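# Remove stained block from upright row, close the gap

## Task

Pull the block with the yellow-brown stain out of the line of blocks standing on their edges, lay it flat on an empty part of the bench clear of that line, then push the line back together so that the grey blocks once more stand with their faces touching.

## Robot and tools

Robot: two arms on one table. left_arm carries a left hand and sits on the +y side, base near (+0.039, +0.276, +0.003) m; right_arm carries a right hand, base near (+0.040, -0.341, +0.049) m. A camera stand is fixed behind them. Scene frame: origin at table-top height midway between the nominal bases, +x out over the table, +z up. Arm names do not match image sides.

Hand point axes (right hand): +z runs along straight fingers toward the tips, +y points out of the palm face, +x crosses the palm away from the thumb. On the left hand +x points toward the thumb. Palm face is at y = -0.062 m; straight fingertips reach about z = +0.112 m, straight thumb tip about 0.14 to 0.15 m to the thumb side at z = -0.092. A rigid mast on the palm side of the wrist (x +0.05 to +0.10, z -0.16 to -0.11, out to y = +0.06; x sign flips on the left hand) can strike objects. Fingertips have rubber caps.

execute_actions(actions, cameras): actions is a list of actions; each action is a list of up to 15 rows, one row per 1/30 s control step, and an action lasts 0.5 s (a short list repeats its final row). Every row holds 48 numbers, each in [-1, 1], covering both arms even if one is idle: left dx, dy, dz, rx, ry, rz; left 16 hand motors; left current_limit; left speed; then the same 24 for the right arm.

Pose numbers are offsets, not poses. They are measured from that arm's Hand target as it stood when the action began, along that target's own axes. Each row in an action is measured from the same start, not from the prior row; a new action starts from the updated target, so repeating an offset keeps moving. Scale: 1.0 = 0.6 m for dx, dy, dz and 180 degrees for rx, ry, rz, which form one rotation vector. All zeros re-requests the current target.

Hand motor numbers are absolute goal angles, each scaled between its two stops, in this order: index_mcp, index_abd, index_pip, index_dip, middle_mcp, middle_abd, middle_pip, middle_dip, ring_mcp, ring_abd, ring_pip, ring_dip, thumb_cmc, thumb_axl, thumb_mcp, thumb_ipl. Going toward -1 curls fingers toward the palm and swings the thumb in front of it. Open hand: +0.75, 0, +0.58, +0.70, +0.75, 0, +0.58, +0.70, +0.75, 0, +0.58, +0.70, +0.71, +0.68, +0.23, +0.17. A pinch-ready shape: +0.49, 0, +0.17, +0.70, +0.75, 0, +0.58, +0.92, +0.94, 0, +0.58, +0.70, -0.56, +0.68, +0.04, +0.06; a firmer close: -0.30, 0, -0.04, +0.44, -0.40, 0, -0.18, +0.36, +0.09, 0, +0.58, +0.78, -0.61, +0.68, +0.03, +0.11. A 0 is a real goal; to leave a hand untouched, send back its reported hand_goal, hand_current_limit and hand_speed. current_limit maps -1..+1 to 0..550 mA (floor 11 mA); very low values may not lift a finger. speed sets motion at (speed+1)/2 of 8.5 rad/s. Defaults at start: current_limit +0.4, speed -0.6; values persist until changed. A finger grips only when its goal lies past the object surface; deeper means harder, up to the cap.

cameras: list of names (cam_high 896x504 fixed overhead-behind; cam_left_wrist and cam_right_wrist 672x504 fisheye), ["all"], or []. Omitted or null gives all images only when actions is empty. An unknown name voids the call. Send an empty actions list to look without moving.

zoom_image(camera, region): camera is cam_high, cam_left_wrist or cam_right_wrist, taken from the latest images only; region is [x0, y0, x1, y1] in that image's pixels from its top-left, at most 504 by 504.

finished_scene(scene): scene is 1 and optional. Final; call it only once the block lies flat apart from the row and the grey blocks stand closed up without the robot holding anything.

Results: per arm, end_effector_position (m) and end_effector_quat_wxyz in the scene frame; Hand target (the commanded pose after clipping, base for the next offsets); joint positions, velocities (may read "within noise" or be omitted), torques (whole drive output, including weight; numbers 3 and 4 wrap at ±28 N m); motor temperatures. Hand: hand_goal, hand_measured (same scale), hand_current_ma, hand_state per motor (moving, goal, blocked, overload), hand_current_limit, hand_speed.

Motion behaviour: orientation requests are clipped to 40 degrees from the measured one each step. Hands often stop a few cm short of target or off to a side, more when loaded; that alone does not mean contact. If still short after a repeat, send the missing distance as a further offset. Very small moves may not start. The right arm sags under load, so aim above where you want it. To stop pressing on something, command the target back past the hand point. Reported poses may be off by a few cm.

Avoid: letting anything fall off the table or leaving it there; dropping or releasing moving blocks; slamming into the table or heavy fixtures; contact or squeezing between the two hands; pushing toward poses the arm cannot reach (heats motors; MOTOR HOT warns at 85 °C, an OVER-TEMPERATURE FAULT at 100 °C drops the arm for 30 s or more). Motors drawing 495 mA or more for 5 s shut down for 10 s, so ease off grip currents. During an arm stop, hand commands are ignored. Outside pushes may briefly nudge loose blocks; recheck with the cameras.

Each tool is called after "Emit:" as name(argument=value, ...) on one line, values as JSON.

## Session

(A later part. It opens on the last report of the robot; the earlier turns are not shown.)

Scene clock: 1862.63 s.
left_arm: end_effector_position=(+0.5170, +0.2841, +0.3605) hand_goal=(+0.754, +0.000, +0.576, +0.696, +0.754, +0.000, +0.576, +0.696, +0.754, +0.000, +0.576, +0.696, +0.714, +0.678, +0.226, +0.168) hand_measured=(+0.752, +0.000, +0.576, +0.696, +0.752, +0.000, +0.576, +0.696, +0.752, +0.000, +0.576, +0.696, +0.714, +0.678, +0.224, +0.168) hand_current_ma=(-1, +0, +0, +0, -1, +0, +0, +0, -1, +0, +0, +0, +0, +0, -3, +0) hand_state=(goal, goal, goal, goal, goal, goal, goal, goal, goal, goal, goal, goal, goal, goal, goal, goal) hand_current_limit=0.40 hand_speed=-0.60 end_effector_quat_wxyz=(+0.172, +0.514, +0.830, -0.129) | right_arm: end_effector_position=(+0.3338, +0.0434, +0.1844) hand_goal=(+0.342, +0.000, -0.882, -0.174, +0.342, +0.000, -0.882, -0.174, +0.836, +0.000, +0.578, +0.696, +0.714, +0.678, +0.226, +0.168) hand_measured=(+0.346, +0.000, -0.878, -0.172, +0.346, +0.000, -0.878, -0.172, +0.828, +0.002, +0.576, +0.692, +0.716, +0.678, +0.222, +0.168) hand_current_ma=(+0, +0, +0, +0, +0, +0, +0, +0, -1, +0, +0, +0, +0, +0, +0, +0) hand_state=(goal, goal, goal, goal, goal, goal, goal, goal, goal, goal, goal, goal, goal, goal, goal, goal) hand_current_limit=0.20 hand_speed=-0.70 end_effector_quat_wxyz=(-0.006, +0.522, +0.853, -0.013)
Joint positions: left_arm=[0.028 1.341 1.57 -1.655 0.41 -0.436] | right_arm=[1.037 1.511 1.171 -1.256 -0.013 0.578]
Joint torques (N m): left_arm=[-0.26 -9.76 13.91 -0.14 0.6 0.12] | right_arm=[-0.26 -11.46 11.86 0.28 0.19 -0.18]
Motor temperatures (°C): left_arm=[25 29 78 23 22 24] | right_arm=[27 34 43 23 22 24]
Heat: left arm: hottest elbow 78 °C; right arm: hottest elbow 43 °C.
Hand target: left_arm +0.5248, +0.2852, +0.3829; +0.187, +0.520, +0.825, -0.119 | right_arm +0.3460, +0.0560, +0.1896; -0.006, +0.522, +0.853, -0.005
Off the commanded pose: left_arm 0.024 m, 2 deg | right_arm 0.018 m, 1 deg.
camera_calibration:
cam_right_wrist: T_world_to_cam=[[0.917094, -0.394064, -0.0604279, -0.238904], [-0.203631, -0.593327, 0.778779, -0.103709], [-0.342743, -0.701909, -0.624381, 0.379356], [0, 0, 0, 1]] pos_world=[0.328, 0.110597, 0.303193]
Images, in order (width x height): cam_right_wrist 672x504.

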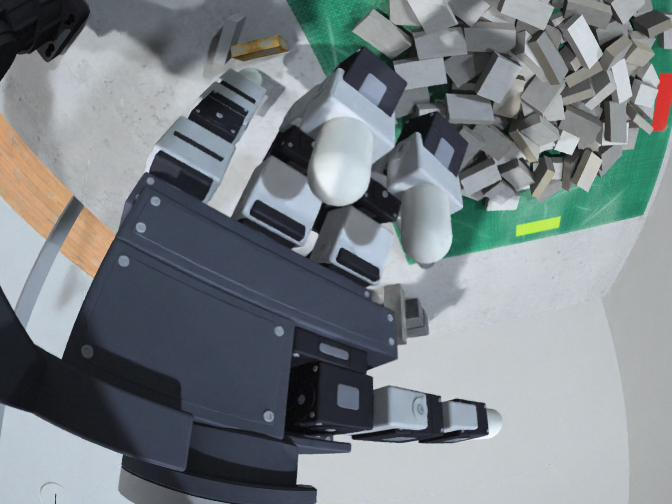

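Emit:
execute_actions(actions=[[[0,0,0,0,0,0,0.754,0,0.576,0.696,0.754,0,0.576,0.696,0.754,0,0.576,0.696,0.714,0.678,0.226,0.168,0.4,-0.6,0,0,0.005,0,0,0,0.342,0,-0.883,-0.174,0.342,0,-0.883,-0.174,0.836,0.0,0.577,0.696,0.714,0.678,0.226,0.168,0.2,-0.7],[0,0,0,0,0,0,0.754,0,0.576,0.696,0.754,0,0.576,0.696,0.754,0,0.576,0.696,0.714,0.678,0.226,0.168,0.4,-0.6,0,0,0.012,0,0,0,0.342,0,-0.883,-0.174,0.342,0,-0.883,-0.174,0.836,0.0,0.577,0.696,0.714,0.678,0.226,0.168,0.2,-0.7],[0,0,0,0,0,0,0.754,0,0.576,0.696,0.754,0,0.576,0.696,0.754,0,0.576,0.696,0.714,0.678,0.226,0.168,0.4,-0.6,0,0,0.02,0,0,0,0.342,0,-0.883,-0.174,0.342,0,-0.883,-0.174,0.836,0.0,0.577,0.696,0.714,0.678,0.226,0.168,0.2,-0.7],[0,0,0,0,0,0,0.754,0,0.576,0.696,0.754,0,0.576,0.696,0.754,0,0.576,0.696,0.714,0.678,0.226,0.168,0.4,-0.6,0,0,0.0285,0,0,0,0.342,0,-0.883,-0.174,0.342,0,-0.883,-0.174,0.836,0.0,0.577,0.696,0.714,0.678,0.226,0.168,0.2,-0.7]]], cameras=["cam_right_wrist"])

Emit:
zoom_image(camera="cam_right_wrist", region=[170, 0, 330, 120])

Scene clock: 1879.43 s.
left_arm: end_effector_position=(+0.5170, +0.2841, +0.3605) hand_goal=(+0.754, +0.000, +0.576, +0.696, +0.754, +0.000, +0.576, +0.696, +0.754, +0.000, +0.576, +0.696, +0.714, +0.678, +0.226, +0.168) hand_measured=(+0.752, +0.000, +0.576, +0.696, +0.752, +0.000, +0.576, +0.696, +0.752, +0.000, +0.576, +0.696, +0.714, +0.678, +0.224, +0.168) hand_current_ma=(-1, +0, +0, +0, -1, +0, +0, +0, -1, +0, +0, +0, +0, +0, -3, +0) hand_state=(goal, goal, goal, goal, goal, goal, goal, goal, goal, goal, goal, goal, goal, goal, goal, goal) hand_current_limit=0.40 hand_speed=-0.60 end_effector_quat_wxyz=(+0.172, +0.514, +0.830, -0.129) | right_arm: end_effector_position=(+0.3382, +0.0509, +0.1795) hand_goal=(+0.342, +0.000, -0.882, -0.174, +0.342, +0.000, -0.882, -0.174, +0.836, +0.000, +0.578, +0.696, +0.714, +0.678, +0.226, +0.168) hand_measured=(+0.346, +0.000, -0.878, -0.172, +0.346, +0.000, -0.878, -0.172, +0.828, +0.002, +0.576, +0.692, +0.716, +0.678, +0.222, +0.168) hand_current_ma=(+0, +0, +0, +0, +0, +0, +0, +0, -1, +0, +0, +0, +0, +0, +0, +0) hand_state=(goal, goal, goal, goal, goal, goal, goal, goal, goal, goal, goal, goal, goal, goal, goal, goal) hand_current_limit=0.20 hand_speed=-0.70 end_effector_quat_wxyz=(-0.007, +0.522, +0.853, -0.003)
Joint positions: left_arm=[0.028 1.341 1.57 -1.655 0.41 -0.436] | right_arm=[1.037 1.526 1.171 -1.222 -0.013 0.578]
Joint torques (N m): left_arm=[-0.09 -9.47 14.01 -0.29 0.6 0.12] | right_arm=[-0.21 -11.58 9.42 0.77 0.17 -0.18]
Motor temperatures (°C): left_arm=[25 29 78 23 22 24] | right_arm=[27 34 42 23 22 24]
Heat: left arm: hottest elbow 78 °C; right arm: hottest elbow 42 °C.
Hand target: left_arm +0.5248, +0.2852, +0.3829; +0.187, +0.520, +0.825, -0.119 | right_arm +0.3457, +0.0560, +0.1725; -0.006, +0.522, +0.853, -0.005
Off the commanded pose: left_arm 0.024 m, 2 deg | right_arm 0.011 m, 0 deg.
camera_calibration:
cam_right_wrist: T_world_to_cam=[[0.917673, -0.393061, -0.0581282, -0.240851], [-0.211297, -0.606649, 0.766375, -0.0890436], [-0.336495, -0.690999, -0.639758, 0.383058], [0, 0, 0, 1]] pos_world=[0.331105, 0.116005, 0.299305]
Images, in order (width x height): cam_right_wrist 672x504.

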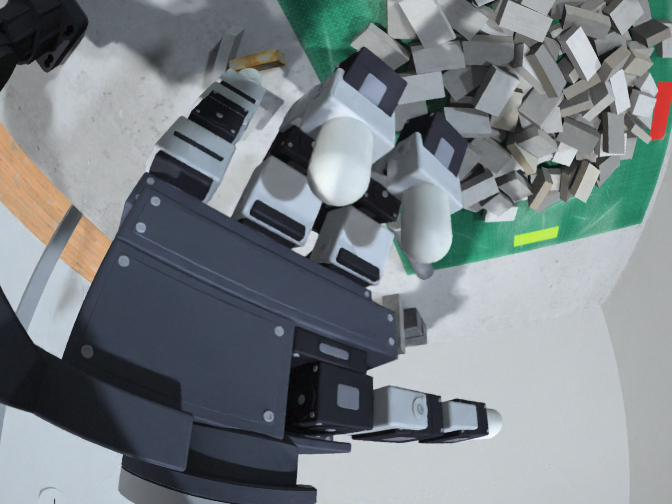

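Scaled by 3.150 from the camera's 672x504 image, which has a finer 960x720 frame.

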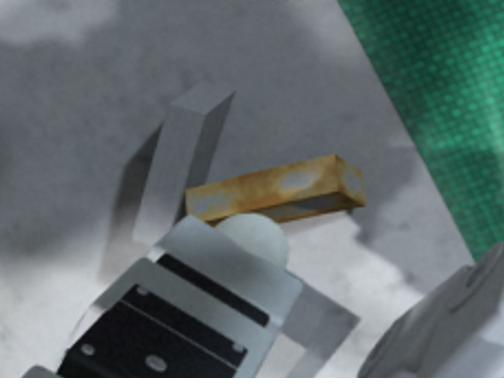

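Emit:
execute_actions(actions=[[[0,0,0,0,0,0,0.754,0,0.576,0.696,0.754,0,0.576,0.696,0.754,0,0.576,0.696,0.714,0.678,0.226,0.168,0.4,-0.6,-0.006,-0.004,0.004,0,0,0,0.342,0,-0.883,-0.174,0.342,0,-0.883,-0.174,0.836,0.0,0.577,0.696,0.714,0.678,0.226,0.168,0.2,-0.7],[0,0,0,0,0,0,0.754,0,0.576,0.696,0.754,0,0.576,0.696,0.754,0,0.576,0.696,0.714,0.678,0.226,0.168,0.4,-0.6,-0.012,-0.008,0.010,0,0,0,0.342,0,-0.883,-0.174,0.342,0,-0.883,-0.174,0.836,0.0,0.577,0.696,0.714,0.678,0.226,0.168,0.2,-0.7],[0,0,0,0,0,0,0.754,0,0.576,0.696,0.754,0,0.576,0.696,0.754,0,0.576,0.696,0.714,0.678,0.226,0.168,0.4,-0.6,-0.017,-0.012,0.017,0,0,0,0.342,0,-0.883,-0.174,0.342,0,-0.883,-0.174,0.836,0.0,0.577,0.696,0.714,0.678,0.226,0.168,0.2,-0.7],[0,0,0,0,0,0,0.754,0,0.576,0.696,0.754,0,0.576,0.696,0.754,0,0.576,0.696,0.714,0.678,0.226,0.168,0.4,-0.6,-0.019,-0.0145,0.024,0,0,0,0.342,0,-0.883,-0.174,0.342,0,-0.883,-0.174,0.836,0.0,0.577,0.696,0.714,0.678,0.226,0.168,0.2,-0.7]]], cameras=["cam_right_wrist"])

Emit:
zoom_image(camera="cam_right_wrist", region=[170, 0, 330, 120])

Scene clock: 1886.50 s.
left_arm: end_effector_position=(+0.5170, +0.2841, +0.3605) hand_goal=(+0.754, +0.000, +0.576, +0.696, +0.754, +0.000, +0.576, +0.696, +0.754, +0.000, +0.576, +0.696, +0.714, +0.678, +0.226, +0.168) hand_measured=(+0.752, +0.000, +0.576, +0.696, +0.752, +0.000, +0.576, +0.696, +0.752, +0.000, +0.576, +0.696, +0.714, +0.678, +0.224, +0.168) hand_current_ma=(-1, +0, +0, +0, -1, +0, +0, +0, -1, +0, +0, +0, +0, +0, -3, +0) hand_state=(goal, goal, goal, goal, goal, goal, goal, goal, goal, goal, goal, goal, goal, goal, goal, goal) hand_current_limit=0.40 hand_speed=-0.60 end_effector_quat_wxyz=(+0.172, +0.514, +0.830, -0.129) | right_arm: end_effector_position=(+0.3388, +0.0458, +0.1660) hand_goal=(+0.342, +0.000, -0.882, -0.174, +0.342, +0.000, -0.882, -0.174, +0.836, +0.000, +0.578, +0.696, +0.714, +0.678, +0.226, +0.168) hand_measured=(+0.346, +0.000, -0.878, -0.172, +0.346, +0.000, -0.878, -0.172, +0.828, +0.002, +0.576, +0.692, +0.716, +0.678, +0.222, +0.168) hand_current_ma=(+0, +0, +0, +0, +0, +0, +0, +0, -1, +0, +0, +0, +0, +0, +0, +0) hand_state=(goal, goal, goal, goal, goal, goal, goal, goal, goal, goal, goal, goal, goal, goal, goal, goal) hand_current_limit=0.20 hand_speed=-0.70 end_effector_quat_wxyz=(-0.007, +0.521, +0.853, -0.001)
Joint positions: left_arm=[0.028 1.341 1.57 -1.655 0.41 -0.436] | right_arm=[1.029 1.526 1.133 -1.179 -0.013 0.568]
Joint torques (N m): left_arm=[-0.38 -9.11 14.02 -0.1 0.61 0.11] | right_arm=[-0.62 -13.27 7.34 0.68 0.17 -0.19]
Motor temperatures (°C): left_arm=[25 29 78 23 23 24] | right_arm=[27 34 42 23 22 24]
Heat: left arm: hottest elbow 78 °C; right arm: hottest elbow 42 °C.
Hand target: left_arm +0.5248, +0.2852, +0.3829; +0.187, +0.520, +0.825, -0.119 | right_arm +0.3430, +0.0417, +0.1582; -0.006, +0.522, +0.853, -0.005
Off the commanded pose: left_arm 0.024 m, 2 deg | right_arm 0.010 m, 1 deg.
camera_calibration:
cam_right_wrist: T_world_to_cam=[[0.918727, -0.390667, -0.0576241, -0.244765], [-0.211496, -0.610013, 0.763645, -0.0809886], [-0.333482, -0.689394, -0.64306, 0.370519], [0, 0, 0, 1]] pos_world=[0.331305, 0.110408, 0.286008]
Images, in order (width x height): cam_right_wrist 672x504.

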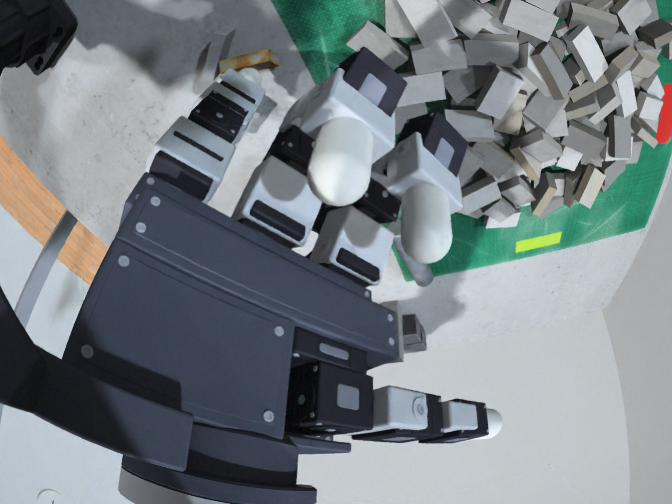

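Scaled by 3.150 from the camera's 672x504 image, which has a finer 960x720 frame.

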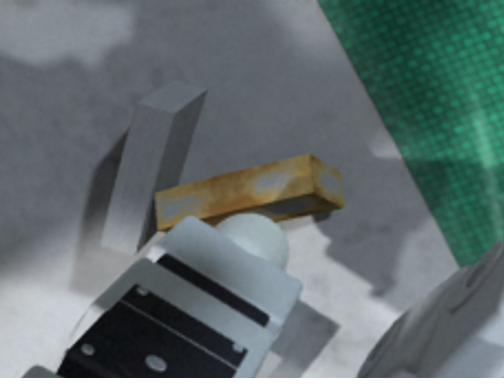

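Emit:
execute_actions(actions=[[[0,0,0,0,0,0,0.754,0,0.576,0.696,0.754,0,0.576,0.696,0.754,0,0.576,0.696,0.714,0.678,0.226,0.168,0.4,-0.6,-0.001,0,0.005,0,0,0,0.342,0,-0.883,-0.174,0.342,0,-0.883,-0.174,0.836,0.0,0.577,0.696,0.714,0.678,0.226,0.168,0.2,-0.9],[0,0,0,0,0,0,0.754,0,0.576,0.696,0.754,0,0.576,0.696,0.754,0,0.576,0.696,0.714,0.678,0.226,0.168,0.4,-0.6,-0.002,-0.001,0.010,0,0,0,0.342,0,-0.883,-0.174,0.342,0,-0.883,-0.174,0.836,0.0,0.577,0.696,0.714,0.678,0.226,0.168,0.2,-0.9],[0,0,0,0,0,0,0.754,0,0.576,0.696,0.754,0,0.576,0.696,0.754,0,0.576,0.696,0.714,0.678,0.226,0.168,0.4,-0.6,-0.0045,-0.0023,0.017,0,0,0,0.342,0,-0.883,-0.174,0.342,0,-0.883,-0.174,0.836,0.0,0.577,0.696,0.714,0.678,0.226,0.168,0.2,-0.9],[0,0,0,0,0,0,0.754,0,0.576,0.696,0.754,0,0.576,0.696,0.754,0,0.576,0.696,0.714,0.678,0.226,0.168,0.4,-0.6,-0.0045,-0.0023,0.0233,0,0,0,0.342,0,-0.883,-0.174,0.342,0,-0.883,-0.174,0.836,0.0,0.577,0.696,0.714,0.678,0.226,0.168,0.2,-0.9]]], cameras=["cam_right_wrist"])

Emit:
zoom_image(camera="cam_right_wrist", region=[170, 0, 330, 120])

Scene clock: 1900.10 s.
left_arm: end_effector_position=(+0.5170, +0.2841, +0.3605) hand_goal=(+0.754, +0.000, +0.576, +0.696, +0.754, +0.000, +0.576, +0.696, +0.754, +0.000, +0.576, +0.696, +0.714, +0.678, +0.226, +0.168) hand_measured=(+0.752, +0.000, +0.576, +0.696, +0.752, +0.000, +0.576, +0.696, +0.752, +0.000, +0.576, +0.696, +0.714, +0.678, +0.224, +0.168) hand_current_ma=(-1, +0, +0, +0, -1, +0, +0, +0, -1, +0, +0, +0, +0, +0, -3, +0) hand_state=(goal, goal, goal, goal, goal, goal, goal, goal, goal, goal, goal, goal, goal, goal, goal, goal) hand_current_limit=0.40 hand_speed=-0.60 end_effector_quat_wxyz=(+0.172, +0.514, +0.830, -0.129) | right_arm: end_effector_position=(+0.3384, +0.0434, +0.1562) hand_goal=(+0.342, +0.000, -0.882, -0.174, +0.342, +0.000, -0.882, -0.174, +0.836, +0.000, +0.578, +0.696, +0.714, +0.678, +0.226, +0.168) hand_measured=(+0.346, +0.000, -0.878, -0.172, +0.346, +0.000, -0.878, -0.172, +0.828, +0.002, +0.576, +0.694, +0.716, +0.678, +0.222, +0.168) hand_current_ma=(+0, +0, +0, +0, +0, +0, +0, +0, -1, +0, +0, +0, +0, +0, +0, +0) hand_state=(goal, goal, goal, goal, goal, goal, goal, goal, goal, goal, goal, goal, goal, goal, goal, goal) hand_current_limit=0.20 hand_speed=-0.90 end_effector_quat_wxyz=(-0.007, +0.521, +0.854, +0.004)
Joint positions: left_arm=[0.028 1.341 1.57 -1.655 0.41 -0.436] | right_arm=[1.027 1.526 1.103 -1.141 -0.013 0.564]
Joint torques (N m): left_arm=[-0.44 -9.17 14.02 -0.25 0.62 0.14] | right_arm=[-0.91 -12.34 7.21 0.8 0.17 -0.19]
Motor temperatures (°C): left_arm=[24 29 78 23 23 24] | right_arm=[27 34 41 23 22 24]
Heat: left arm: hottest elbow 78 °C; right arm: hottest elbow 41 °C.
Hand target: left_arm +0.5248, +0.2852, +0.3829; +0.187, +0.520, +0.825, -0.119 | right_arm +0.3427, +0.0386, +0.1441; -0.006, +0.522, +0.853, -0.005
Off the commanded pose: left_arm 0.024 m, 2 deg | right_arm 0.014 m, 1 deg.
camera_calibration:
cam_right_wrist: T_world_to_cam=[[0.919544, -0.388906, -0.0564872, -0.246497], [-0.21402, -0.616135, 0.758006, -0.0729801], [-0.329597, -0.684931, -0.649797, 0.362141], [0, 0, 0, 1]] pos_world=[0.330406, 0.107212, 0.276713]
Images, in order (width x height): cam_right_wrist 672x504.

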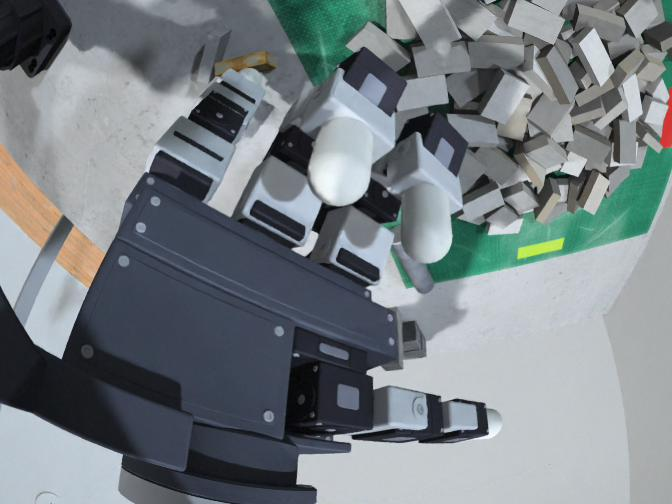

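Scaled by 3.150 from the camera's 672x504 image, which has a finer 960x720 frame.

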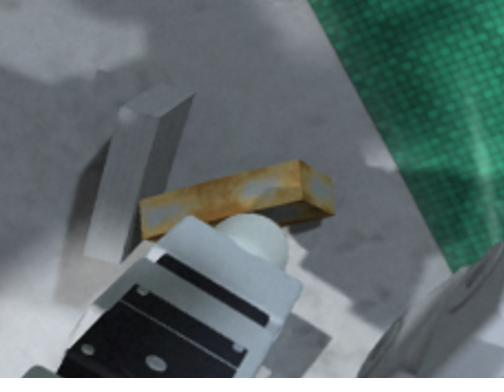

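Emit:
execute_actions(actions=[[[0,0,0,0,0,0,0.754,0,0.576,0.696,0.754,0,0.576,0.696,0.754,0,0.576,0.696,0.714,0.678,0.226,0.168,0.4,-0.6,0,0.002,0.006,0,0,0,0.342,0,-0.883,-0.174,0.342,0,-0.883,-0.174,0.78,0.0,0.577,0.696,0.714,0.678,0.226,0.168,0.4,-0.93],[0,0,0,0,0,0,0.754,0,0.576,0.696,0.754,0,0.576,0.696,0.754,0,0.576,0.696,0.714,0.678,0.226,0.168,0.4,-0.6,0,0.005,0.008,0,0,0,0.342,0,-0.883,-0.174,0.342,0,-0.883,-0.174,0.70,0.0,0.577,0.696,0.714,0.678,0.226,0.168,0.4,-0.93],[0,0,0,0,0,0,0.754,0,0.576,0.696,0.754,0,0.576,0.696,0.754,0,0.576,0.696,0.714,0.678,0.226,0.168,0.4,-0.6,0,0.008,0.008,0,0,0,0.342,0,-0.883,-0.174,0.342,0,-0.883,-0.174,0.65,0.0,0.577,0.696,0.714,0.678,0.226,0.168,0.4,-0.93]],[[0,0,0,0,0,0,0.754,0,0.576,0.696,0.754,0,0.576,0.696,0.754,0,0.576,0.696,0.714,0.678,0.226,0.168,0.4,-0.6,0,0.004,0,0,0,0,0.342,0,-0.883,-0.174,0.342,0,-0.883,-0.174,0.60,0.0,0.577,0.696,0.714,0.678,0.226,0.168,0.4,-0.93]]], cameras=["cam_right_wrist"])

Emit:
zoom_image(camera="cam_right_wrist", region=[170, 0, 330, 120])

Scene clock: 1914.20 s.
left_arm: end_effector_position=(+0.5170, +0.2841, +0.3605) hand_goal=(+0.754, +0.000, +0.576, +0.696, +0.754, +0.000, +0.576, +0.696, +0.754, +0.000, +0.576, +0.696, +0.714, +0.678, +0.226, +0.168) hand_measured=(+0.752, +0.000, +0.576, +0.696, +0.752, +0.000, +0.576, +0.696, +0.752, +0.000, +0.576, +0.696, +0.714, +0.678, +0.224, +0.168) hand_current_ma=(-1, +0, +0, +0, -1, +0, +0, +0, -1, +0, +0, +0, +0, +0, -3, +0) hand_state=(goal, goal, goal, goal, goal, goal, goal, goal, goal, goal, goal, goal, goal, goal, goal, goal) hand_current_limit=0.40 hand_speed=-0.60 end_effector_quat_wxyz=(+0.172, +0.514, +0.830, -0.129) | right_arm: end_effector_position=(+0.3430, +0.0438, +0.1527) hand_goal=(+0.342, +0.000, -0.882, -0.174, +0.342, +0.000, -0.882, -0.174, +0.600, +0.000, +0.578, +0.696, +0.714, +0.678, +0.226, +0.168) hand_measured=(+0.346, +0.000, -0.878, -0.172, +0.346, +0.000, -0.878, -0.172, +0.604, +0.002, +0.576, +0.694, +0.716, +0.678, +0.222, +0.168) hand_current_ma=(+0, +0, +0, +0, +0, +0, +0, +0, +0, +0, +0, +0, +0, +0, +0, +0) hand_state=(goal, goal, goal, goal, goal, goal, goal, goal, goal, goal, goal, goal, goal, goal, goal, goal) hand_current_limit=0.40 hand_speed=-0.93 end_effector_quat_wxyz=(-0.007, +0.521, +0.854, +0.005)
Joint positions: left_arm=[0.028 1.341 1.57 -1.655 0.41 -0.436] | right_arm=[1.018 1.535 1.103 -1.129 -0.013 0.555]
Joint torques (N m): left_arm=[-0.56 -9.23 13.9 -0.2 0.58 0.12] | right_arm=[-0.67 -11.46 7.97 0.75 0.19 -0.19]
Motor temperatures (°C): left_arm=[24 29 79 23 23 24] | right_arm=[27 34 40 23 22 24]
Heat: left arm: hottest elbow 79 °C; right arm: hottest elbow 40 °C.
Hand target: left_arm +0.5248, +0.2852, +0.3829; +0.187, +0.520, +0.825, -0.119 | right_arm +0.3491, +0.0419, +0.1393; -0.006, +0.522, +0.853, -0.005
Off the commanded pose: left_arm 0.024 m, 2 deg | right_arm 0.015 m, 1 deg.
camera_calibration:
cam_right_wrist: T_world_to_cam=[[0.919628, -0.388775, -0.0560199, -0.250866], [-0.21503, -0.617648, 0.756487, -0.0684842], [-0.328704, -0.683641, -0.651605, 0.361509], [0, 0, 0, 1]] pos_world=[0.334807, 0.107313, 0.273315]
Images, in order (width x height): cam_right_wrist 672x504.

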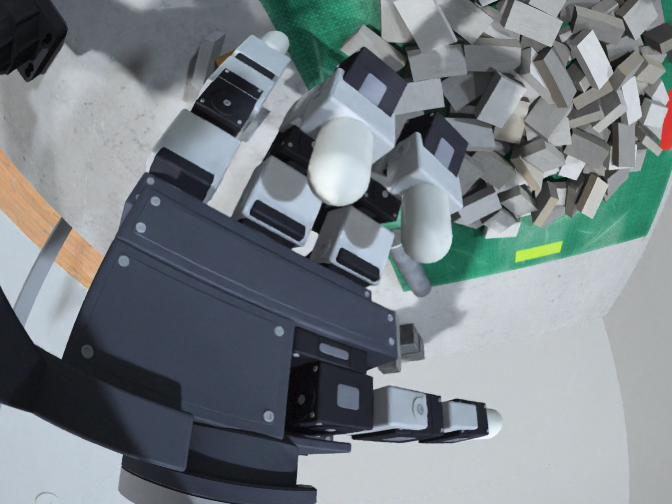

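Scaled by 3.150 from the camera's 672x504 image, which has a finer 960x720 frame.

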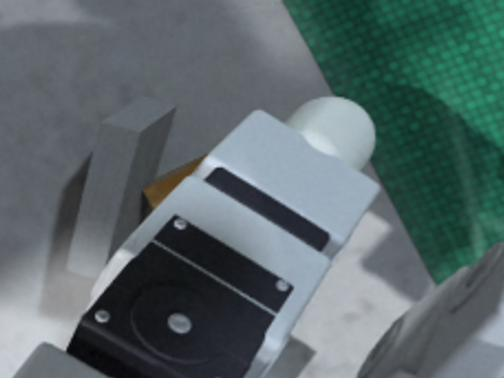

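Emit:
execute_actions(actions=[[[0,0,0,0,0,0,0.754,0,0.576,0.696,0.754,0,0.576,0.696,0.754,0,0.576,0.696,0.714,0.678,0.226,0.168,0.4,-0.6,0,0,-0.01,0,0,0,0.342,0,-0.883,-0.174,0.342,0,-0.883,-0.174,0.56,0.0,0.577,0.696,0.714,0.678,0.226,0.168,0.2,-0.85],[0,0,0,0,0,0,0.754,0,0.576,0.696,0.754,0,0.576,0.696,0.754,0,0.576,0.696,0.714,0.678,0.226,0.168,0.4,-0.6,0,0,-0.025,0,0,0,0.342,0,-0.883,-0.174,0.342,0,-0.883,-0.174,0.52,0.0,0.577,0.696,0.714,0.678,0.226,0.168,0.2,-0.85],[0,0,0,0,0,0,0.754,0,0.576,0.696,0.754,0,0.576,0.696,0.754,0,0.576,0.696,0.714,0.678,0.226,0.168,0.4,-0.6,0,0,-0.045,0,0,0,0.342,0,-0.883,-0.174,0.342,0,-0.883,-0.174,0.5,0.0,0.577,0.696,0.714,0.678,0.226,0.168,0.2,-0.85],[0,0,0,0,0,0,0.754,0,0.576,0.696,0.754,0,0.576,0.696,0.754,0,0.576,0.696,0.714,0.678,0.226,0.168,0.4,-0.6,0,0,-0.06,0,0,0,0.342,0,-0.883,-0.174,0.342,0,-0.883,-0.174,0.5,0.0,0.577,0.696,0.714,0.678,0.226,0.168,0.2,-0.85]],[[0,0,0,0,0,0,0.754,0,0.576,0.696,0.754,0,0.576,0.696,0.754,0,0.576,0.696,0.714,0.678,0.226,0.168,0.4,-0.6,0,0,0,0,0,0,0.342,0,-0.883,-0.174,0.342,0,-0.883,-0.174,0.836,0.0,0.577,0.696,0.714,0.678,0.226,0.168,0.2,-0.85]],[[0,0,0,0,0,0,0.754,0,0.576,0.696,0.754,0,0.576,0.696,0.754,0,0.576,0.696,0.714,0.678,0.226,0.168,0.4,-0.6,0,0,0,0,0,0,0.342,0,-0.883,-0.174,0.342,0,-0.883,-0.174,0.836,0.0,0.577,0.696,0.714,0.678,0.226,0.168,0.2,-0.85]]], cameras=["cam_right_wrist"])

Emit:
zoom_image(camera="cam_right_wrist", region=[170, 0, 330, 120])

Scene clock: 1926.03 s.
left_arm: end_effector_position=(+0.5170, +0.2841, +0.3605) hand_goal=(+0.754, +0.000, +0.576, +0.696, +0.754, +0.000, +0.576, +0.696, +0.754, +0.000, +0.576, +0.696, +0.714, +0.678, +0.226, +0.168) hand_measured=(+0.752, +0.000, +0.576, +0.696, +0.752, +0.000, +0.576, +0.696, +0.752, +0.000, +0.576, +0.696, +0.714, +0.678, +0.224, +0.168) hand_current_ma=(-1, +0, +0, +0, -1, +0, +0, +0, -1, +0, +0, +0, +0, +0, -3, +0) hand_state=(goal, goal, goal, goal, goal, goal, goal, goal, goal, goal, goal, goal, goal, goal, goal, goal) hand_current_limit=0.40 hand_speed=-0.60 end_effector_quat_wxyz=(+0.172, +0.514, +0.830, -0.129) | right_arm: end_effector_position=(+0.3364, +0.0319, +0.1542) hand_goal=(+0.342, +0.000, -0.882, -0.174, +0.342, +0.000, -0.882, -0.174, +0.836, +0.000, +0.578, +0.696, +0.714, +0.678, +0.226, +0.168) hand_measured=(+0.346, +0.000, -0.878, -0.172, +0.346, +0.000, -0.878, -0.172, +0.828, +0.002, +0.576, +0.694, +0.716, +0.678, +0.222, +0.168) hand_current_ma=(+0, +0, +0, +0, +0, +0, +0, +0, -1, +0, +0, +0, +0, +0, +0, +0) hand_state=(goal, goal, goal, goal, goal, goal, goal, goal, goal, goal, goal, goal, goal, goal, goal, goal) hand_current_limit=0.20 hand_speed=-0.85 end_effector_quat_wxyz=(-0.006, +0.521, +0.853, -0.027)
Joint positions: left_arm=[0.028 1.341 1.57 -1.655 0.41 -0.436] | right_arm=[1.017 1.535 1.117 -1.207 -0.013 0.554]
Joint torques (N m): left_arm=[-0.21 -9.41 14.05 -0.21 0.6 0.12] | right_arm=[-0.67 -14.86 11.48 -0.17 0.22 -0.17]
Motor temperatures (°C): left_arm=[24 29 79 23 23 24] | right_arm=[27 34 39 23 22 24]
Heat: left arm: hottest elbow 79 °C; right arm: hottest elbow 39 °C.
Hand target: left_arm +0.5248, +0.2852, +0.3829; +0.187, +0.520, +0.825, -0.119 | right_arm +0.3497, +0.0420, +0.1754; -0.006, +0.522, +0.853, -0.005
Off the commanded pose: left_arm 0.024 m, 2 deg | right_arm 0.027 m, 2 deg.
camera_calibration:
cam_right_wrist: T_world_to_cam=[[0.917635, -0.392097, -0.0648585, -0.247227], [-0.189685, -0.57551, 0.795493, -0.0943066], [-0.349237, -0.717669, -0.602482, 0.352525], [0, 0, 0, 1]] pos_world=[0.33209, 0.101785, 0.271376]
Images, in order (width x height): cam_right_wrist 672x504.

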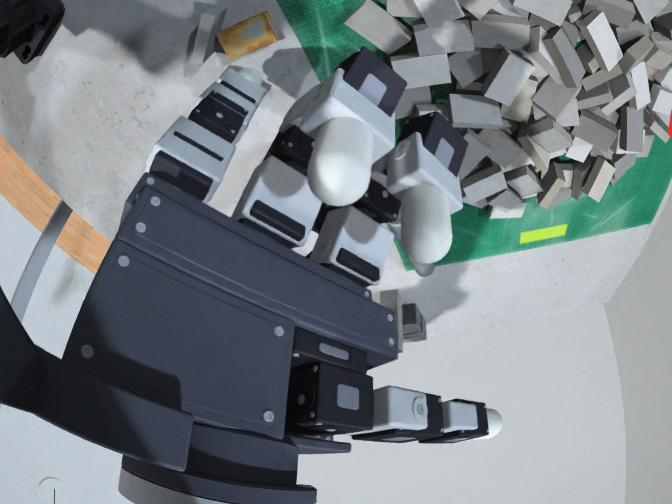

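Scaled by 3.150 from the camera's 672x504 image, which has a finer 960x720 frame.

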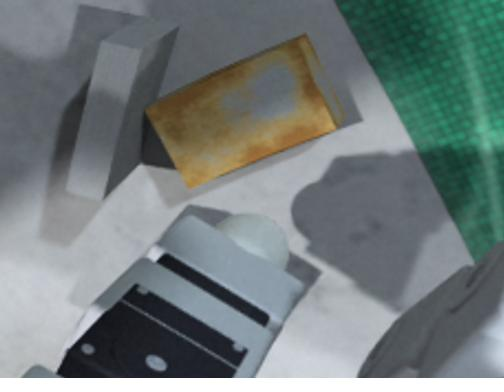

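Emit:
zoom_image(camera="cam_right_wrist", region=[185, 0, 285, 65])

Emit:
zoom_image(camera="cam_right_wrist", region=[200, 10, 260, 60])

Scaled by 5.040 from the camera's 672x504 image, which has a finer 960x720 frame.

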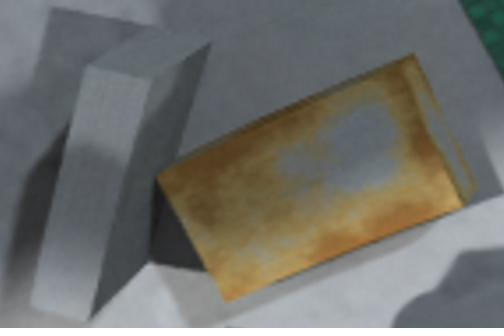

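Scaled by 8.400 from the camera's 672x504 image, which has a finer 960x720 frame.

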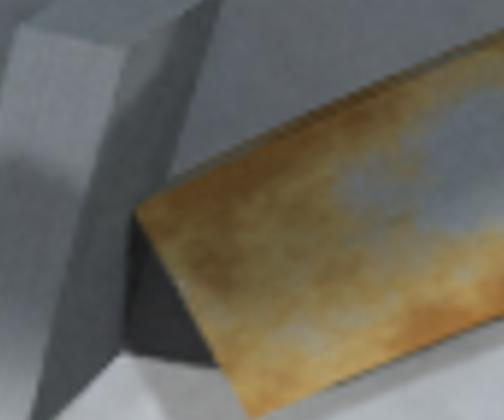

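Emit:
execute_actions(actions=[[[0,0,0,0,0,0,0.754,0,0.576,0.696,0.754,0,0.576,0.696,0.754,0,0.576,0.696,0.714,0.678,0.226,0.168,0.4,-0.6,0,0,-0.008,0,0,0,0.342,0,-0.883,-0.174,0.342,0,-0.883,-0.174,0.7,0.0,0.577,0.696,0.714,0.678,0.226,0.168,0.2,-0.8],[0,0,0,0,0,0,0.754,0,0.576,0.696,0.754,0,0.576,0.696,0.754,0,0.576,0.696,0.714,0.678,0.226,0.168,0.4,-0.6,0,0,-0.02,0,0,0,0.342,0,-0.883,-0.174,0.342,0,-0.883,-0.174,0.65,0.0,0.577,0.696,0.714,0.678,0.226,0.168,0.2,-0.8],[0,0,0,0,0,0,0.754,0,0.576,0.696,0.754,0,0.576,0.696,0.754,0,0.576,0.696,0.714,0.678,0.226,0.168,0.4,-0.6,0,0,-0.035,0,0,0,0.342,0,-0.883,-0.174,0.342,0,-0.883,-0.174,0.6,0.0,0.577,0.696,0.714,0.678,0.226,0.168,0.2,-0.8],[0,0,0,0,0,0,0.754,0,0.576,0.696,0.754,0,0.576,0.696,0.754,0,0.576,0.696,0.714,0.678,0.226,0.168,0.4,-0.6,0,0,-0.045,0,0,0,0.342,0,-0.883,-0.174,0.342,0,-0.883,-0.174,0.6,0.0,0.577,0.696,0.714,0.678,0.226,0.168,0.2,-0.8]],[[0,0,0,0,0,0,0.754,0,0.576,0.696,0.754,0,0.576,0.696,0.754,0,0.576,0.696,0.714,0.678,0.226,0.168,0.4,-0.6,0.004,-0.001,-0.001,0.0056,0,0,0.342,0,-0.883,-0.174,0.342,0,-0.883,-0.174,0.6,0.0,0.577,0.696,0.714,0.678,0.226,0.168,0.2,-0.8],[0,0,0,0,0,0,0.754,0,0.576,0.696,0.754,0,0.576,0.696,0.754,0,0.576,0.696,0.714,0.678,0.226,0.168,0.4,-0.6,0.012,-0.003,-0.0025,0.0167,0,0,0.342,0,-0.883,-0.174,0.342,0,-0.883,-0.174,0.6,0.0,0.577,0.696,0.714,0.678,0.226,0.168,0.2,-0.8],[0,0,0,0,0,0,0.754,0,0.576,0.696,0.754,0,0.576,0.696,0.754,0,0.576,0.696,0.714,0.678,0.226,0.168,0.4,-0.6,0.024,-0.006,-0.005,0.033,0,0,0.342,0,-0.883,-0.174,0.342,0,-0.883,-0.174,0.6,0.0,0.577,0.696,0.714,0.678,0.226,0.168,0.2,-0.8],[0,0,0,0,0,0,0.754,0,0.576,0.696,0.754,0,0.576,0.696,0.754,0,0.576,0.696,0.714,0.678,0.226,0.168,0.4,-0.6,0.036,-0.0085,-0.007,0.048,0,0,0.342,0,-0.883,-0.174,0.342,0,-0.883,-0.174,0.6,0.0,0.577,0.696,0.714,0.678,0.226,0.168,0.2,-0.8],[0,0,0,0,0,0,0.754,0,0.576,0.696,0.754,0,0.576,0.696,0.754,0,0.576,0.696,0.714,0.678,0.226,0.168,0.4,-0.6,0.0417,-0.01,-0.0083,0.0556,0,0,0.342,0,-0.883,-0.174,0.342,0,-0.883,-0.174,0.6,0.0,0.577,0.696,0.714,0.678,0.226,0.168,0.2,-0.8]]], cameras=["cam_right_wrist"])

Scene clock: 1992.93 s.
left_arm: end_effector_position=(+0.5170, +0.2841, +0.3605) hand_goal=(+0.754, +0.000, +0.576, +0.696, +0.754, +0.000, +0.576, +0.696, +0.754, +0.000, +0.576, +0.696, +0.714, +0.678, +0.226, +0.168) hand_measured=(+0.752, +0.000, +0.576, +0.696, +0.752, +0.000, +0.576, +0.696, +0.752, +0.000, +0.576, +0.696, +0.714, +0.678, +0.224, +0.168) hand_current_ma=(-1, +0, +0, +0, -1, +0, +0, +0, -1, +0, +0, +0, +0, +0, -3, +0) hand_state=(goal, goal, goal, goal, goal, goal, goal, goal, goal, goal, goal, goal, goal, goal, goal, goal) hand_current_limit=0.40 hand_speed=-0.60 end_effector_quat_wxyz=(+0.172, +0.514, +0.830, -0.129) | right_arm: end_effector_position=(+0.3278, +0.0478, +0.2034) hand_goal=(+0.342, +0.000, -0.882, -0.174, +0.342, +0.000, -0.882, -0.174, +0.600, +0.000, +0.578, +0.696, +0.714, +0.678, +0.226, +0.168) hand_measured=(+0.346, +0.000, -0.878, -0.172, +0.346, +0.000, -0.878, -0.172, +0.600, +0.002, +0.576, +0.694, +0.714, +0.678, +0.222, +0.168) hand_current_ma=(+0, +0, +0, +0, +0, +0, +0, +0, +0, +0, +0, +0, +0, +0, +0, +0) hand_state=(goal, goal, goal, goal, goal, goal, goal, goal, goal, goal, goal, goal, goal, goal, goal, goal) hand_current_limit=0.20 hand_speed=-0.80 end_effector_quat_wxyz=(-0.050, +0.522, +0.848, -0.082)
Joint positions: left_arm=[0.028 1.341 1.57 -1.655 0.41 -0.436] | right_arm=[1.016 1.58 1.33 -1.485 -0.102 0.554]
Joint torques (N m): left_arm=[-0.44 -9.41 14.16 -0.23 0.6 0.1] | right_arm=[0.85 -12.57 12.01 -0.39 -0.09 -0.08]
Motor temperatures (°C): left_arm=[24 29 80 23 23 24] | right_arm=[27 34 48 23 22 24]
Heat: left arm: hottest elbow 80 °C; right arm: hottest elbow 48 °C.
Hand target: left_arm +0.5248, +0.2852, +0.3829; +0.187, +0.520, +0.825, -0.119 | right_arm +0.3333, +0.0616, +0.2075; -0.052, +0.520, +0.849, -0.080
Off the commanded pose: left_arm 0.024 m, 2 deg | right_arm 0.015 m, 0 deg.
camera_calibration:
cam_right_wrist: T_world_to_cam=[[0.898437, -0.406529, -0.165965, -0.202376], [-0.0861856, -0.533874, 0.84116, -0.171047], [-0.43056, -0.741426, -0.514689, 0.400507], [0, 0, 0, 1]] pos_world=[0.339523, 0.123357, 0.316427]
Images, in order (width x height): cam_right_wrist 672x504.

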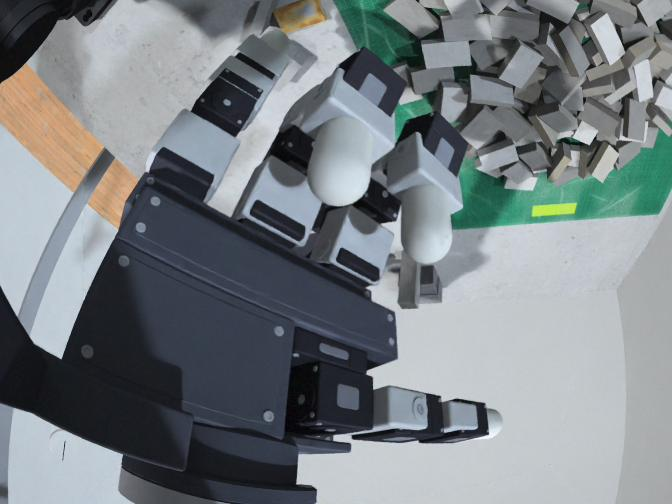

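Emit:
execute_actions(actions=[[[0.005,-0.008,-0.004,0,0,0,0.754,0,0.576,0.696,0.754,0,0.576,0.696,0.754,0,0.576,0.696,0.714,0.678,0.226,0.168,0.4,-0.6,0.003,0.0005,0.003,0.003,0,0,0.342,0,-0.883,-0.174,0.342,0,-0.883,-0.174,0.6,0.0,0.577,0.696,0.714,0.678,0.226,0.168,0.2,-0.8],[0.015,-0.024,-0.011,0,0,0,0.754,0,0.576,0.696,0.754,0,0.576,0.696,0.754,0,0.576,0.696,0.714,0.678,0.226,0.168,0.4,-0.6,0.009,0.0015,0.009,0.009,0,0,0.342,0,-0.883,-0.174,0.342,0,-0.883,-0.174,0.6,0.0,0.577,0.696,0.714,0.678,0.226,0.168,0.2,-0.8],[0.028,-0.046,-0.022,0,0,0,0.754,0,0.576,0.696,0.754,0,0.576,0.696,0.754,0,0.576,0.696,0.714,0.678,0.226,0.168,0.4,-0.6,0.018,0.0032,0.018,0.019,0,0,0.342,0,-0.883,-0.174,0.342,0,-0.883,-0.174,0.6,0.0,0.577,0.696,0.714,0.678,0.226,0.168,0.2,-0.8],[0.0412,-0.0681,-0.0319,0,0,0,0.754,0,0.576,0.696,0.754,0,0.576,0.696,0.754,0,0.576,0.696,0.714,0.678,0.226,0.168,0.4,-0.6,0.0265,0.0047,0.0266,0.0278,0,0,0.342,0,-0.883,-0.174,0.342,0,-0.883,-0.174,0.6,0.0,0.577,0.696,0.714,0.678,0.226,0.168,0.2,-0.8]],[[0.015,-0.024,-0.011,0,0,0,0.754,0,0.576,0.696,0.754,0,0.576,0.696,0.754,0,0.576,0.696,0.714,0.678,0.226,0.168,0.4,-0.6,0.009,0.0015,0.009,0.009,0,0,0.342,0,-0.883,-0.174,0.342,0,-0.883,-0.174,0.6,0.0,0.577,0.696,0.714,0.678,0.226,0.168,0.2,-0.8],[0.028,-0.046,-0.022,0,0,0,0.754,0,0.576,0.696,0.754,0,0.576,0.696,0.754,0,0.576,0.696,0.714,0.678,0.226,0.168,0.4,-0.6,0.018,0.0032,0.018,0.019,0,0,0.342,0,-0.883,-0.174,0.342,0,-0.883,-0.174,0.6,0.0,0.577,0.696,0.714,0.678,0.226,0.168,0.2,-0.8],[0.0412,-0.0681,-0.0319,0,0,0,0.754,0,0.576,0.696,0.754,0,0.576,0.696,0.754,0,0.576,0.696,0.714,0.678,0.226,0.168,0.4,-0.6,0.0265,0.0047,0.0266,0.0278,0,0,0.342,0,-0.883,-0.174,0.342,0,-0.883,-0.174,0.6,0.0,0.577,0.696,0.714,0.678,0.226,0.168,0.2,-0.8]],[[0.015,-0.024,-0.011,0,0,0,0.754,0,0.576,0.696,0.754,0,0.576,0.696,0.754,0,0.576,0.696,0.714,0.678,0.226,0.168,0.4,-0.6,0,0,0,0,0,0,0.342,0,-0.883,-0.174,0.342,0,-0.883,-0.174,0.5,0.0,0.577,0.696,0.714,0.678,0.226,0.168,0.2,-0.8],[0.03,-0.05,-0.023,0,0,0,0.754,0,0.576,0.696,0.754,0,0.576,0.696,0.754,0,0.576,0.696,0.714,0.678,0.226,0.168,0.4,-0.6,0,0,0,0,0,0,0.342,0,-0.883,-0.174,0.342,0,-0.883,-0.174,0.452,0.0,0.577,0.696,0.714,0.678,0.226,0.168,0.2,-0.8],[0.0412,-0.0681,-0.0319,0,0,0,0.754,0,0.576,0.696,0.754,0,0.576,0.696,0.754,0,0.576,0.696,0.714,0.678,0.226,0.168,0.4,-0.6,0,0,0,0,0,0,0.342,0,-0.883,-0.174,0.342,0,-0.883,-0.174,0.452,0.0,0.577,0.696,0.714,0.678,0.226,0.168,0.2,-0.8]]], cameras=["all"])

Emit:
zoom_image(camera="cam_right_wrist", region=[170, 0, 350, 120])

Scene clock: 2015.40 s.
left_arm: end_effector_position=(+0.4449, +0.2934, +0.3681) hand_goal=(+0.754, +0.000, +0.576, +0.696, +0.754, +0.000, +0.576, +0.696, +0.754, +0.000, +0.576, +0.696, +0.714, +0.678, +0.226, +0.168) hand_measured=(+0.752, +0.000, +0.576, +0.696, +0.752, +0.000, +0.576, +0.696, +0.752, +0.000, +0.576, +0.696, +0.714, +0.678, +0.224, +0.168) hand_current_ma=(-1, +0, +0, +0, -1, +0, +0, +0, -1, +0, +0, +0, +0, +0, -3, +0) hand_state=(goal, goal, goal, goal, goal, goal, goal, goal, goal, goal, goal, goal, goal, goal, goal, goal) hand_current_limit=0.40 hand_speed=-0.60 end_effector_quat_wxyz=(+0.185, +0.512, +0.830, -0.118) | right_arm: end_effector_position=(+0.3201, +0.0652, +0.1854) hand_goal=(+0.342, +0.000, -0.882, -0.174, +0.342, +0.000, -0.882, -0.174, +0.452, +0.000, +0.578, +0.696, +0.714, +0.678, +0.226, +0.168) hand_measured=(+0.346, +0.000, -0.878, -0.172, +0.346, +0.000, -0.878, -0.172, +0.454, +0.002, +0.576, +0.694, +0.712, +0.678, +0.222, +0.168) hand_current_ma=(+0, +0, +0, +0, +0, +0, +0, +0, +0, +0, +0, +0, +0, +0, +0, +0) hand_state=(goal, goal, goal, goal, goal, goal, goal, goal, goal, goal, goal, goal, goal, goal, goal, goal) hand_current_limit=0.20 hand_speed=-0.80 end_effector_quat_wxyz=(-0.087, +0.523, +0.838, -0.130)
Joint positions: left_arm=[0.067 1.146 1.417 -1.678 0.414 -0.406] | right_arm=[1.02 1.682 1.417 -1.567 -0.178 0.554]
Joint torques (N m): left_arm=[-0.73 -7.18 10.47 0.43 0.49 0.05] | right_arm=[0.38 -16.79 7.98 -0.25 -0.07 -0.05]
Motor temperatures (°C): left_arm=[24 29 80 23 23 24] | right_arm=[27 35 49 23 22 24]
Heat: left arm: hottest elbow 80 °C; right arm: hottest elbow 49 °C.
Hand target: left_arm +0.4478, +0.2934, +0.3759; +0.191, +0.513, +0.829, -0.114 (last step not sent: back at the drive's target) | right_arm +0.3200, +0.0652, +0.1854; -0.087, +0.523, +0.838, -0.130
Off the commanded pose: left_arm 0.038 m, 2 deg | right_arm 0.000 m, 0 deg.
led back after a hold (right arm): the arm was led back toward your command in small steps, so it may still be short of it.
led back after a hold (left arm): the arm was led back toward your command in small steps, so it may still be short of it.
pose unreachable (left arm): on one or more control steps of this call, first in action 1 (counted from 0), this arm could not follow its commanded pose, so it was not sent that pose on those steps. It may still have moved: this result reports where it is.
cause: moving toward the commanded pose would bring a part of the arm too close to another arm (a part of this arm just beyond joint 6 (wrist roll) and a part of the right arm just beyond its joint 4 (wrist pitch), along the way the arms are being sent, or toward where that arm still pushes).
pose unreachable (right arm): on one or more control steps of this call, first in action 1 (counted from 0), this arm could not follow its commanded pose, so it was not sent that pose on those steps. It may still have moved: this result reports where it is.
cause: moving toward the commanded pose would bring a part of the arm too close to another arm (a part of this arm just beyond joint 4 (wrist pitch) and a part of the left arm just beyond its joint 6 (wrist roll), along the way the arms are being sent, or toward where that arm still pushes).
camera_calibration:
cam_left_wrist: T_world_to_cam=[[-0.243995, -0.922169, 0.300116, 0.2409], [-0.812148, 0.36343, 0.456436, 0.04092], [-0.529983, -0.132371, -0.837614, 0.709231], [0, 0, 0, 1]] pos_world=[0.467892, 0.301161, 0.503086]
cam_right_wrist: T_world_to_cam=[[0.869938, -0.4265, -0.2476, -0.165682], [0.0044551, -0.49525, 0.868739, -0.183911], [-0.493141, -0.756852, -0.428936, 0.40599], [0, 0, 0, 1]] pos_world=[0.345163, 0.145529, 0.292892]

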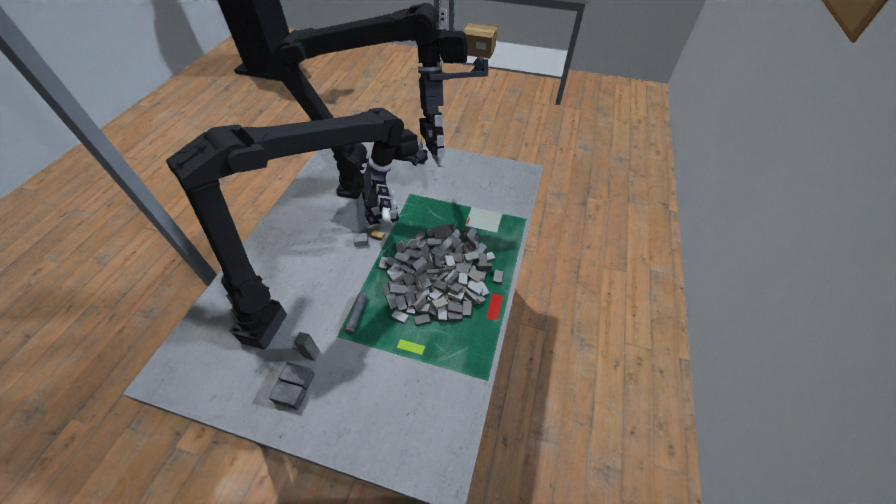

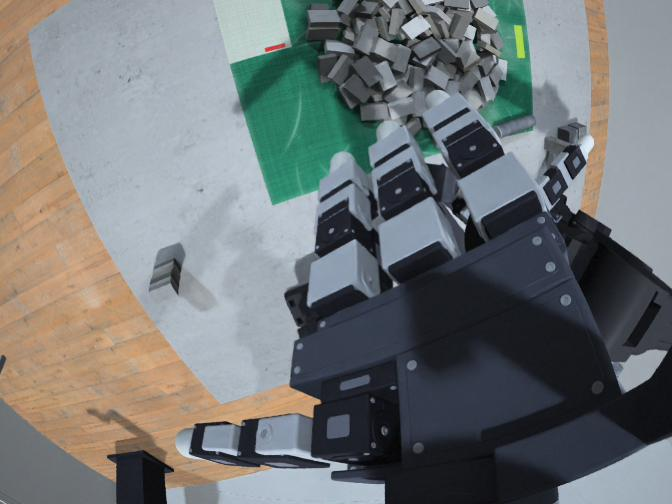

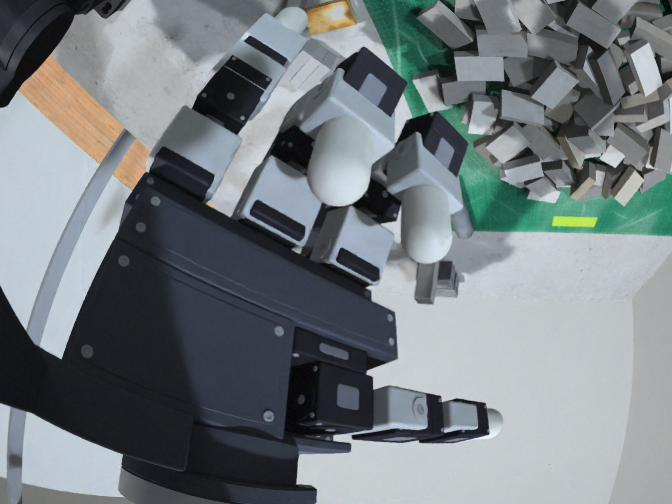

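Scaled by 2.800 from the camera's 672x504 image, which has a finer 960x720 frame.

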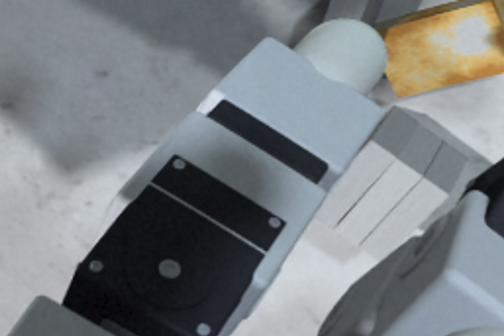

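Emit:
execute_actions(actions=[[[0.015,0.008,-0.007,0,0,0,0.754,0,0.576,0.696,0.754,0,0.576,0.696,0.754,0,0.576,0.696,0.714,0.678,0.226,0.168,0.4,-0.6,0,0,0,0,0,0,0.342,0,-0.883,-0.174,0.342,0,-0.883,-0.174,0.452,0.0,0.577,0.696,0.714,0.678,0.226,0.168,0.2,-0.8],[0.04,0.021,-0.019,0,0,0,0.754,0,0.576,0.696,0.754,0,0.576,0.696,0.754,0,0.576,0.696,0.714,0.678,0.226,0.168,0.4,-0.6,0,0,0,0,0,0,0.342,0,-0.883,-0.174,0.342,0,-0.883,-0.174,0.452,0.0,0.577,0.696,0.714,0.678,0.226,0.168,0.2,-0.8],[0.0678,0.0359,-0.0326,0,0,0,0.754,0,0.576,0.696,0.754,0,0.576,0.696,0.754,0,0.576,0.696,0.714,0.678,0.226,0.168,0.4,-0.6,0,0,0,0,0,0,0.342,0,-0.883,-0.174,0.342,0,-0.883,-0.174,0.452,0.0,0.577,0.696,0.714,0.678,0.226,0.168,0.2,-0.8]],[[0.02,0.011,-0.009,0,0,0,0.754,0,0.576,0.696,0.754,0,0.576,0.696,0.754,0,0.576,0.696,0.714,0.678,0.226,0.168,0.4,-0.6,0,0,0,0,0,0,0.342,0,-0.883,-0.174,0.342,0,-0.883,-0.174,0.452,0.0,0.577,0.696,0.714,0.678,0.226,0.168,0.2,-0.8],[0.045,0.022,-0.021,0,0,0,0.754,0,0.576,0.696,0.754,0,0.576,0.696,0.754,0,0.576,0.696,0.714,0.678,0.226,0.168,0.4,-0.6,0,0,0,0,0,0,0.342,0,-0.883,-0.174,0.342,0,-0.883,-0.174,0.452,0.0,0.577,0.696,0.714,0.678,0.226,0.168,0.2,-0.8],[0.0678,0.0359,-0.0326,0,0,0,0.754,0,0.576,0.696,0.754,0,0.576,0.696,0.754,0,0.576,0.696,0.714,0.678,0.226,0.168,0.4,-0.6,0,0,0,0,0,0,0.342,0,-0.883,-0.174,0.342,0,-0.883,-0.174,0.452,0.0,0.577,0.696,0.714,0.678,0.226,0.168,0.2,-0.8]],[[0.017,-0.04,-0.008,0,0,0,0.754,0,0.576,0.696,0.754,0,0.576,0.696,0.754,0,0.576,0.696,0.714,0.678,0.226,0.168,0.4,-0.6,0,0,0,0,0,0,0.342,0,-0.883,-0.174,0.342,0,-0.883,-0.174,0.452,0.0,0.577,0.696,0.714,0.678,0.226,0.168,0.2,-0.8],[0.035,-0.08,-0.016,0,0,0,0.754,0,0.576,0.696,0.754,0,0.576,0.696,0.754,0,0.576,0.696,0.714,0.678,0.226,0.168,0.4,-0.6,0,0,0,0,0,0,0.342,0,-0.883,-0.174,0.342,0,-0.883,-0.174,0.452,0.0,0.577,0.696,0.714,0.678,0.226,0.168,0.2,-0.8],[0.052,-0.1203,-0.0246,0,0,0,0.754,0,0.576,0.696,0.754,0,0.576,0.696,0.754,0,0.576,0.696,0.714,0.678,0.226,0.168,0.4,-0.6,0,0,0,0,0,0,0.342,0,-0.883,-0.174,0.342,0,-0.883,-0.174,0.452,0.0,0.577,0.696,0.714,0.678,0.226,0.168,0.2,-0.8]]], cameras=["cam_high","cam_right_wrist"])

Emit:
zoom_image(camera="cam_high", region=[320, 190, 440, 270])

Emit:
zoom_image(camera="cam_right_wrist", region=[250, 0, 370, 100])

Scene clock: 2031.30 s.
left_arm: end_effector_position=(+0.3672, +0.3865, +0.3770) hand_goal=(+0.754, +0.000, +0.576, +0.696, +0.754, +0.000, +0.576, +0.696, +0.754, +0.000, +0.576, +0.696, +0.714, +0.678, +0.226, +0.168) hand_measured=(+0.754, +0.000, +0.576, +0.696, +0.754, +0.000, +0.576, +0.696, +0.754, +0.000, +0.576, +0.696, +0.714, +0.678, +0.224, +0.168) hand_current_ma=(+0, +0, +0, +0, +0, +0, +0, +0, +0, +0, +0, +0, +0, +0, -3, +0) hand_state=(goal, goal, goal, goal, goal, goal, goal, goal, goal, goal, goal, goal, goal, goal, goal, goal) hand_current_limit=0.40 hand_speed=-0.60 end_effector_quat_wxyz=(+0.235, +0.491, +0.838, -0.035) | right_arm: end_effector_position=(+0.3201, +0.0652, +0.1854) hand_goal=(+0.342, +0.000, -0.882, -0.174, +0.342, +0.000, -0.882, -0.174, +0.452, +0.000, +0.578, +0.696, +0.714, +0.678, +0.226, +0.168) hand_measured=(+0.346, +0.000, -0.878, -0.172, +0.346, +0.000, -0.878, -0.172, +0.454, +0.002, +0.576, +0.694, +0.712, +0.678, +0.222, +0.168) hand_current_ma=(+0, +0, +0, +0, +0, +0, +0, +0, +0, +0, +0, +0, +0, +0, +0, +0) hand_state=(goal, goal, goal, goal, goal, goal, goal, goal, goal, goal, goal, goal, goal, goal, goal, goal) hand_current_limit=0.20 hand_speed=-0.80 end_effector_quat_wxyz=(-0.087, +0.523, +0.838, -0.130)
Joint positions: left_arm=[0.428 0.925 1.25 -1.679 0.431 -0.104] | right_arm=[1.02 1.682 1.417 -1.567 -0.178 0.554]
Joint torques (N m): left_arm=[0.73 -3.55 9.17 0.24 0.39 0.16] | right_arm=[0.5 -16.85 7.95 -0.2 -0.07 -0.06]
Motor temperatures (°C): left_arm=[24 29 78 23 22 24] | right_arm=[27 37 45 23 22 24]
Heat: left arm: hottest elbow 78 °C; right arm: hottest elbow 45 °C.
Hand target: left_arm +0.3660, +0.3919, +0.3755; +0.192, +0.513, +0.829, -0.114 | right_arm +0.3200, +0.0652, +0.1854; -0.087, +0.523, +0.838, -0.130
Off the commanded pose: left_arm 0.006 m, 11 deg | right_arm 0.000 m, 0 deg.
joint sent to its limit (left arm) — joint 4 (wrist pitch), lower limit. The joint targets are off in orientation, not in position.
camera_calibration:
cam_right_wrist: T_world_to_cam=[[0.869938, -0.4265, -0.2476, -0.165682], [0.0044551, -0.49525, 0.868739, -0.183911], [-0.493141, -0.756852, -0.428936, 0.40599], [0, 0, 0, 1]] pos_world=[0.345163, 0.145529, 0.292892]
Images, in order (width x height): cam_high 896x504, cam_right_wrist 672x504.

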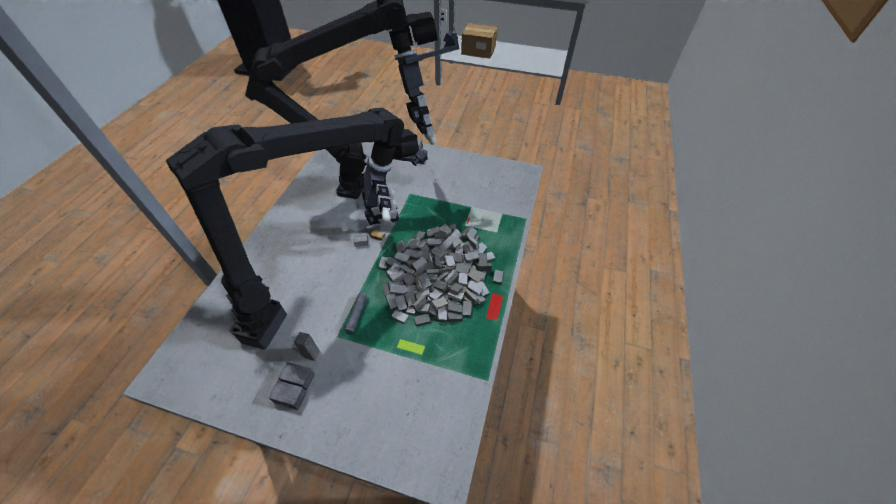

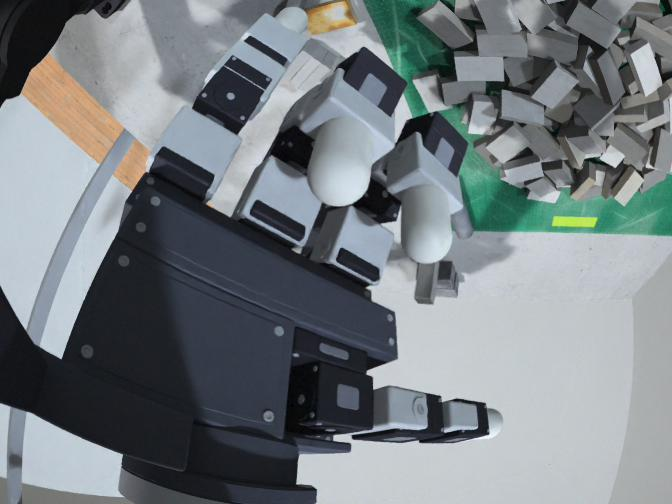

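Scaled by 4.200 from the camera's 896x504 image, which has a finer 1280x720 frame.

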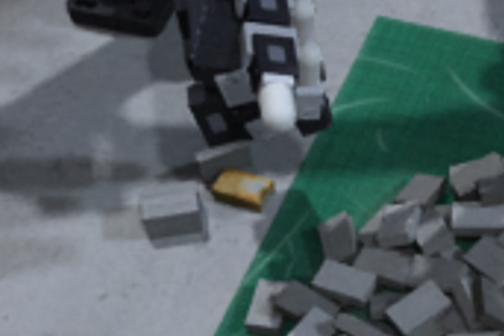

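Scaled by 4.200 from the camera's 672x504 image, which has a finer 960x720 frame.

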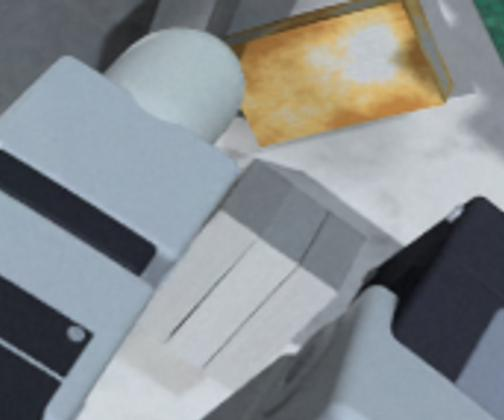

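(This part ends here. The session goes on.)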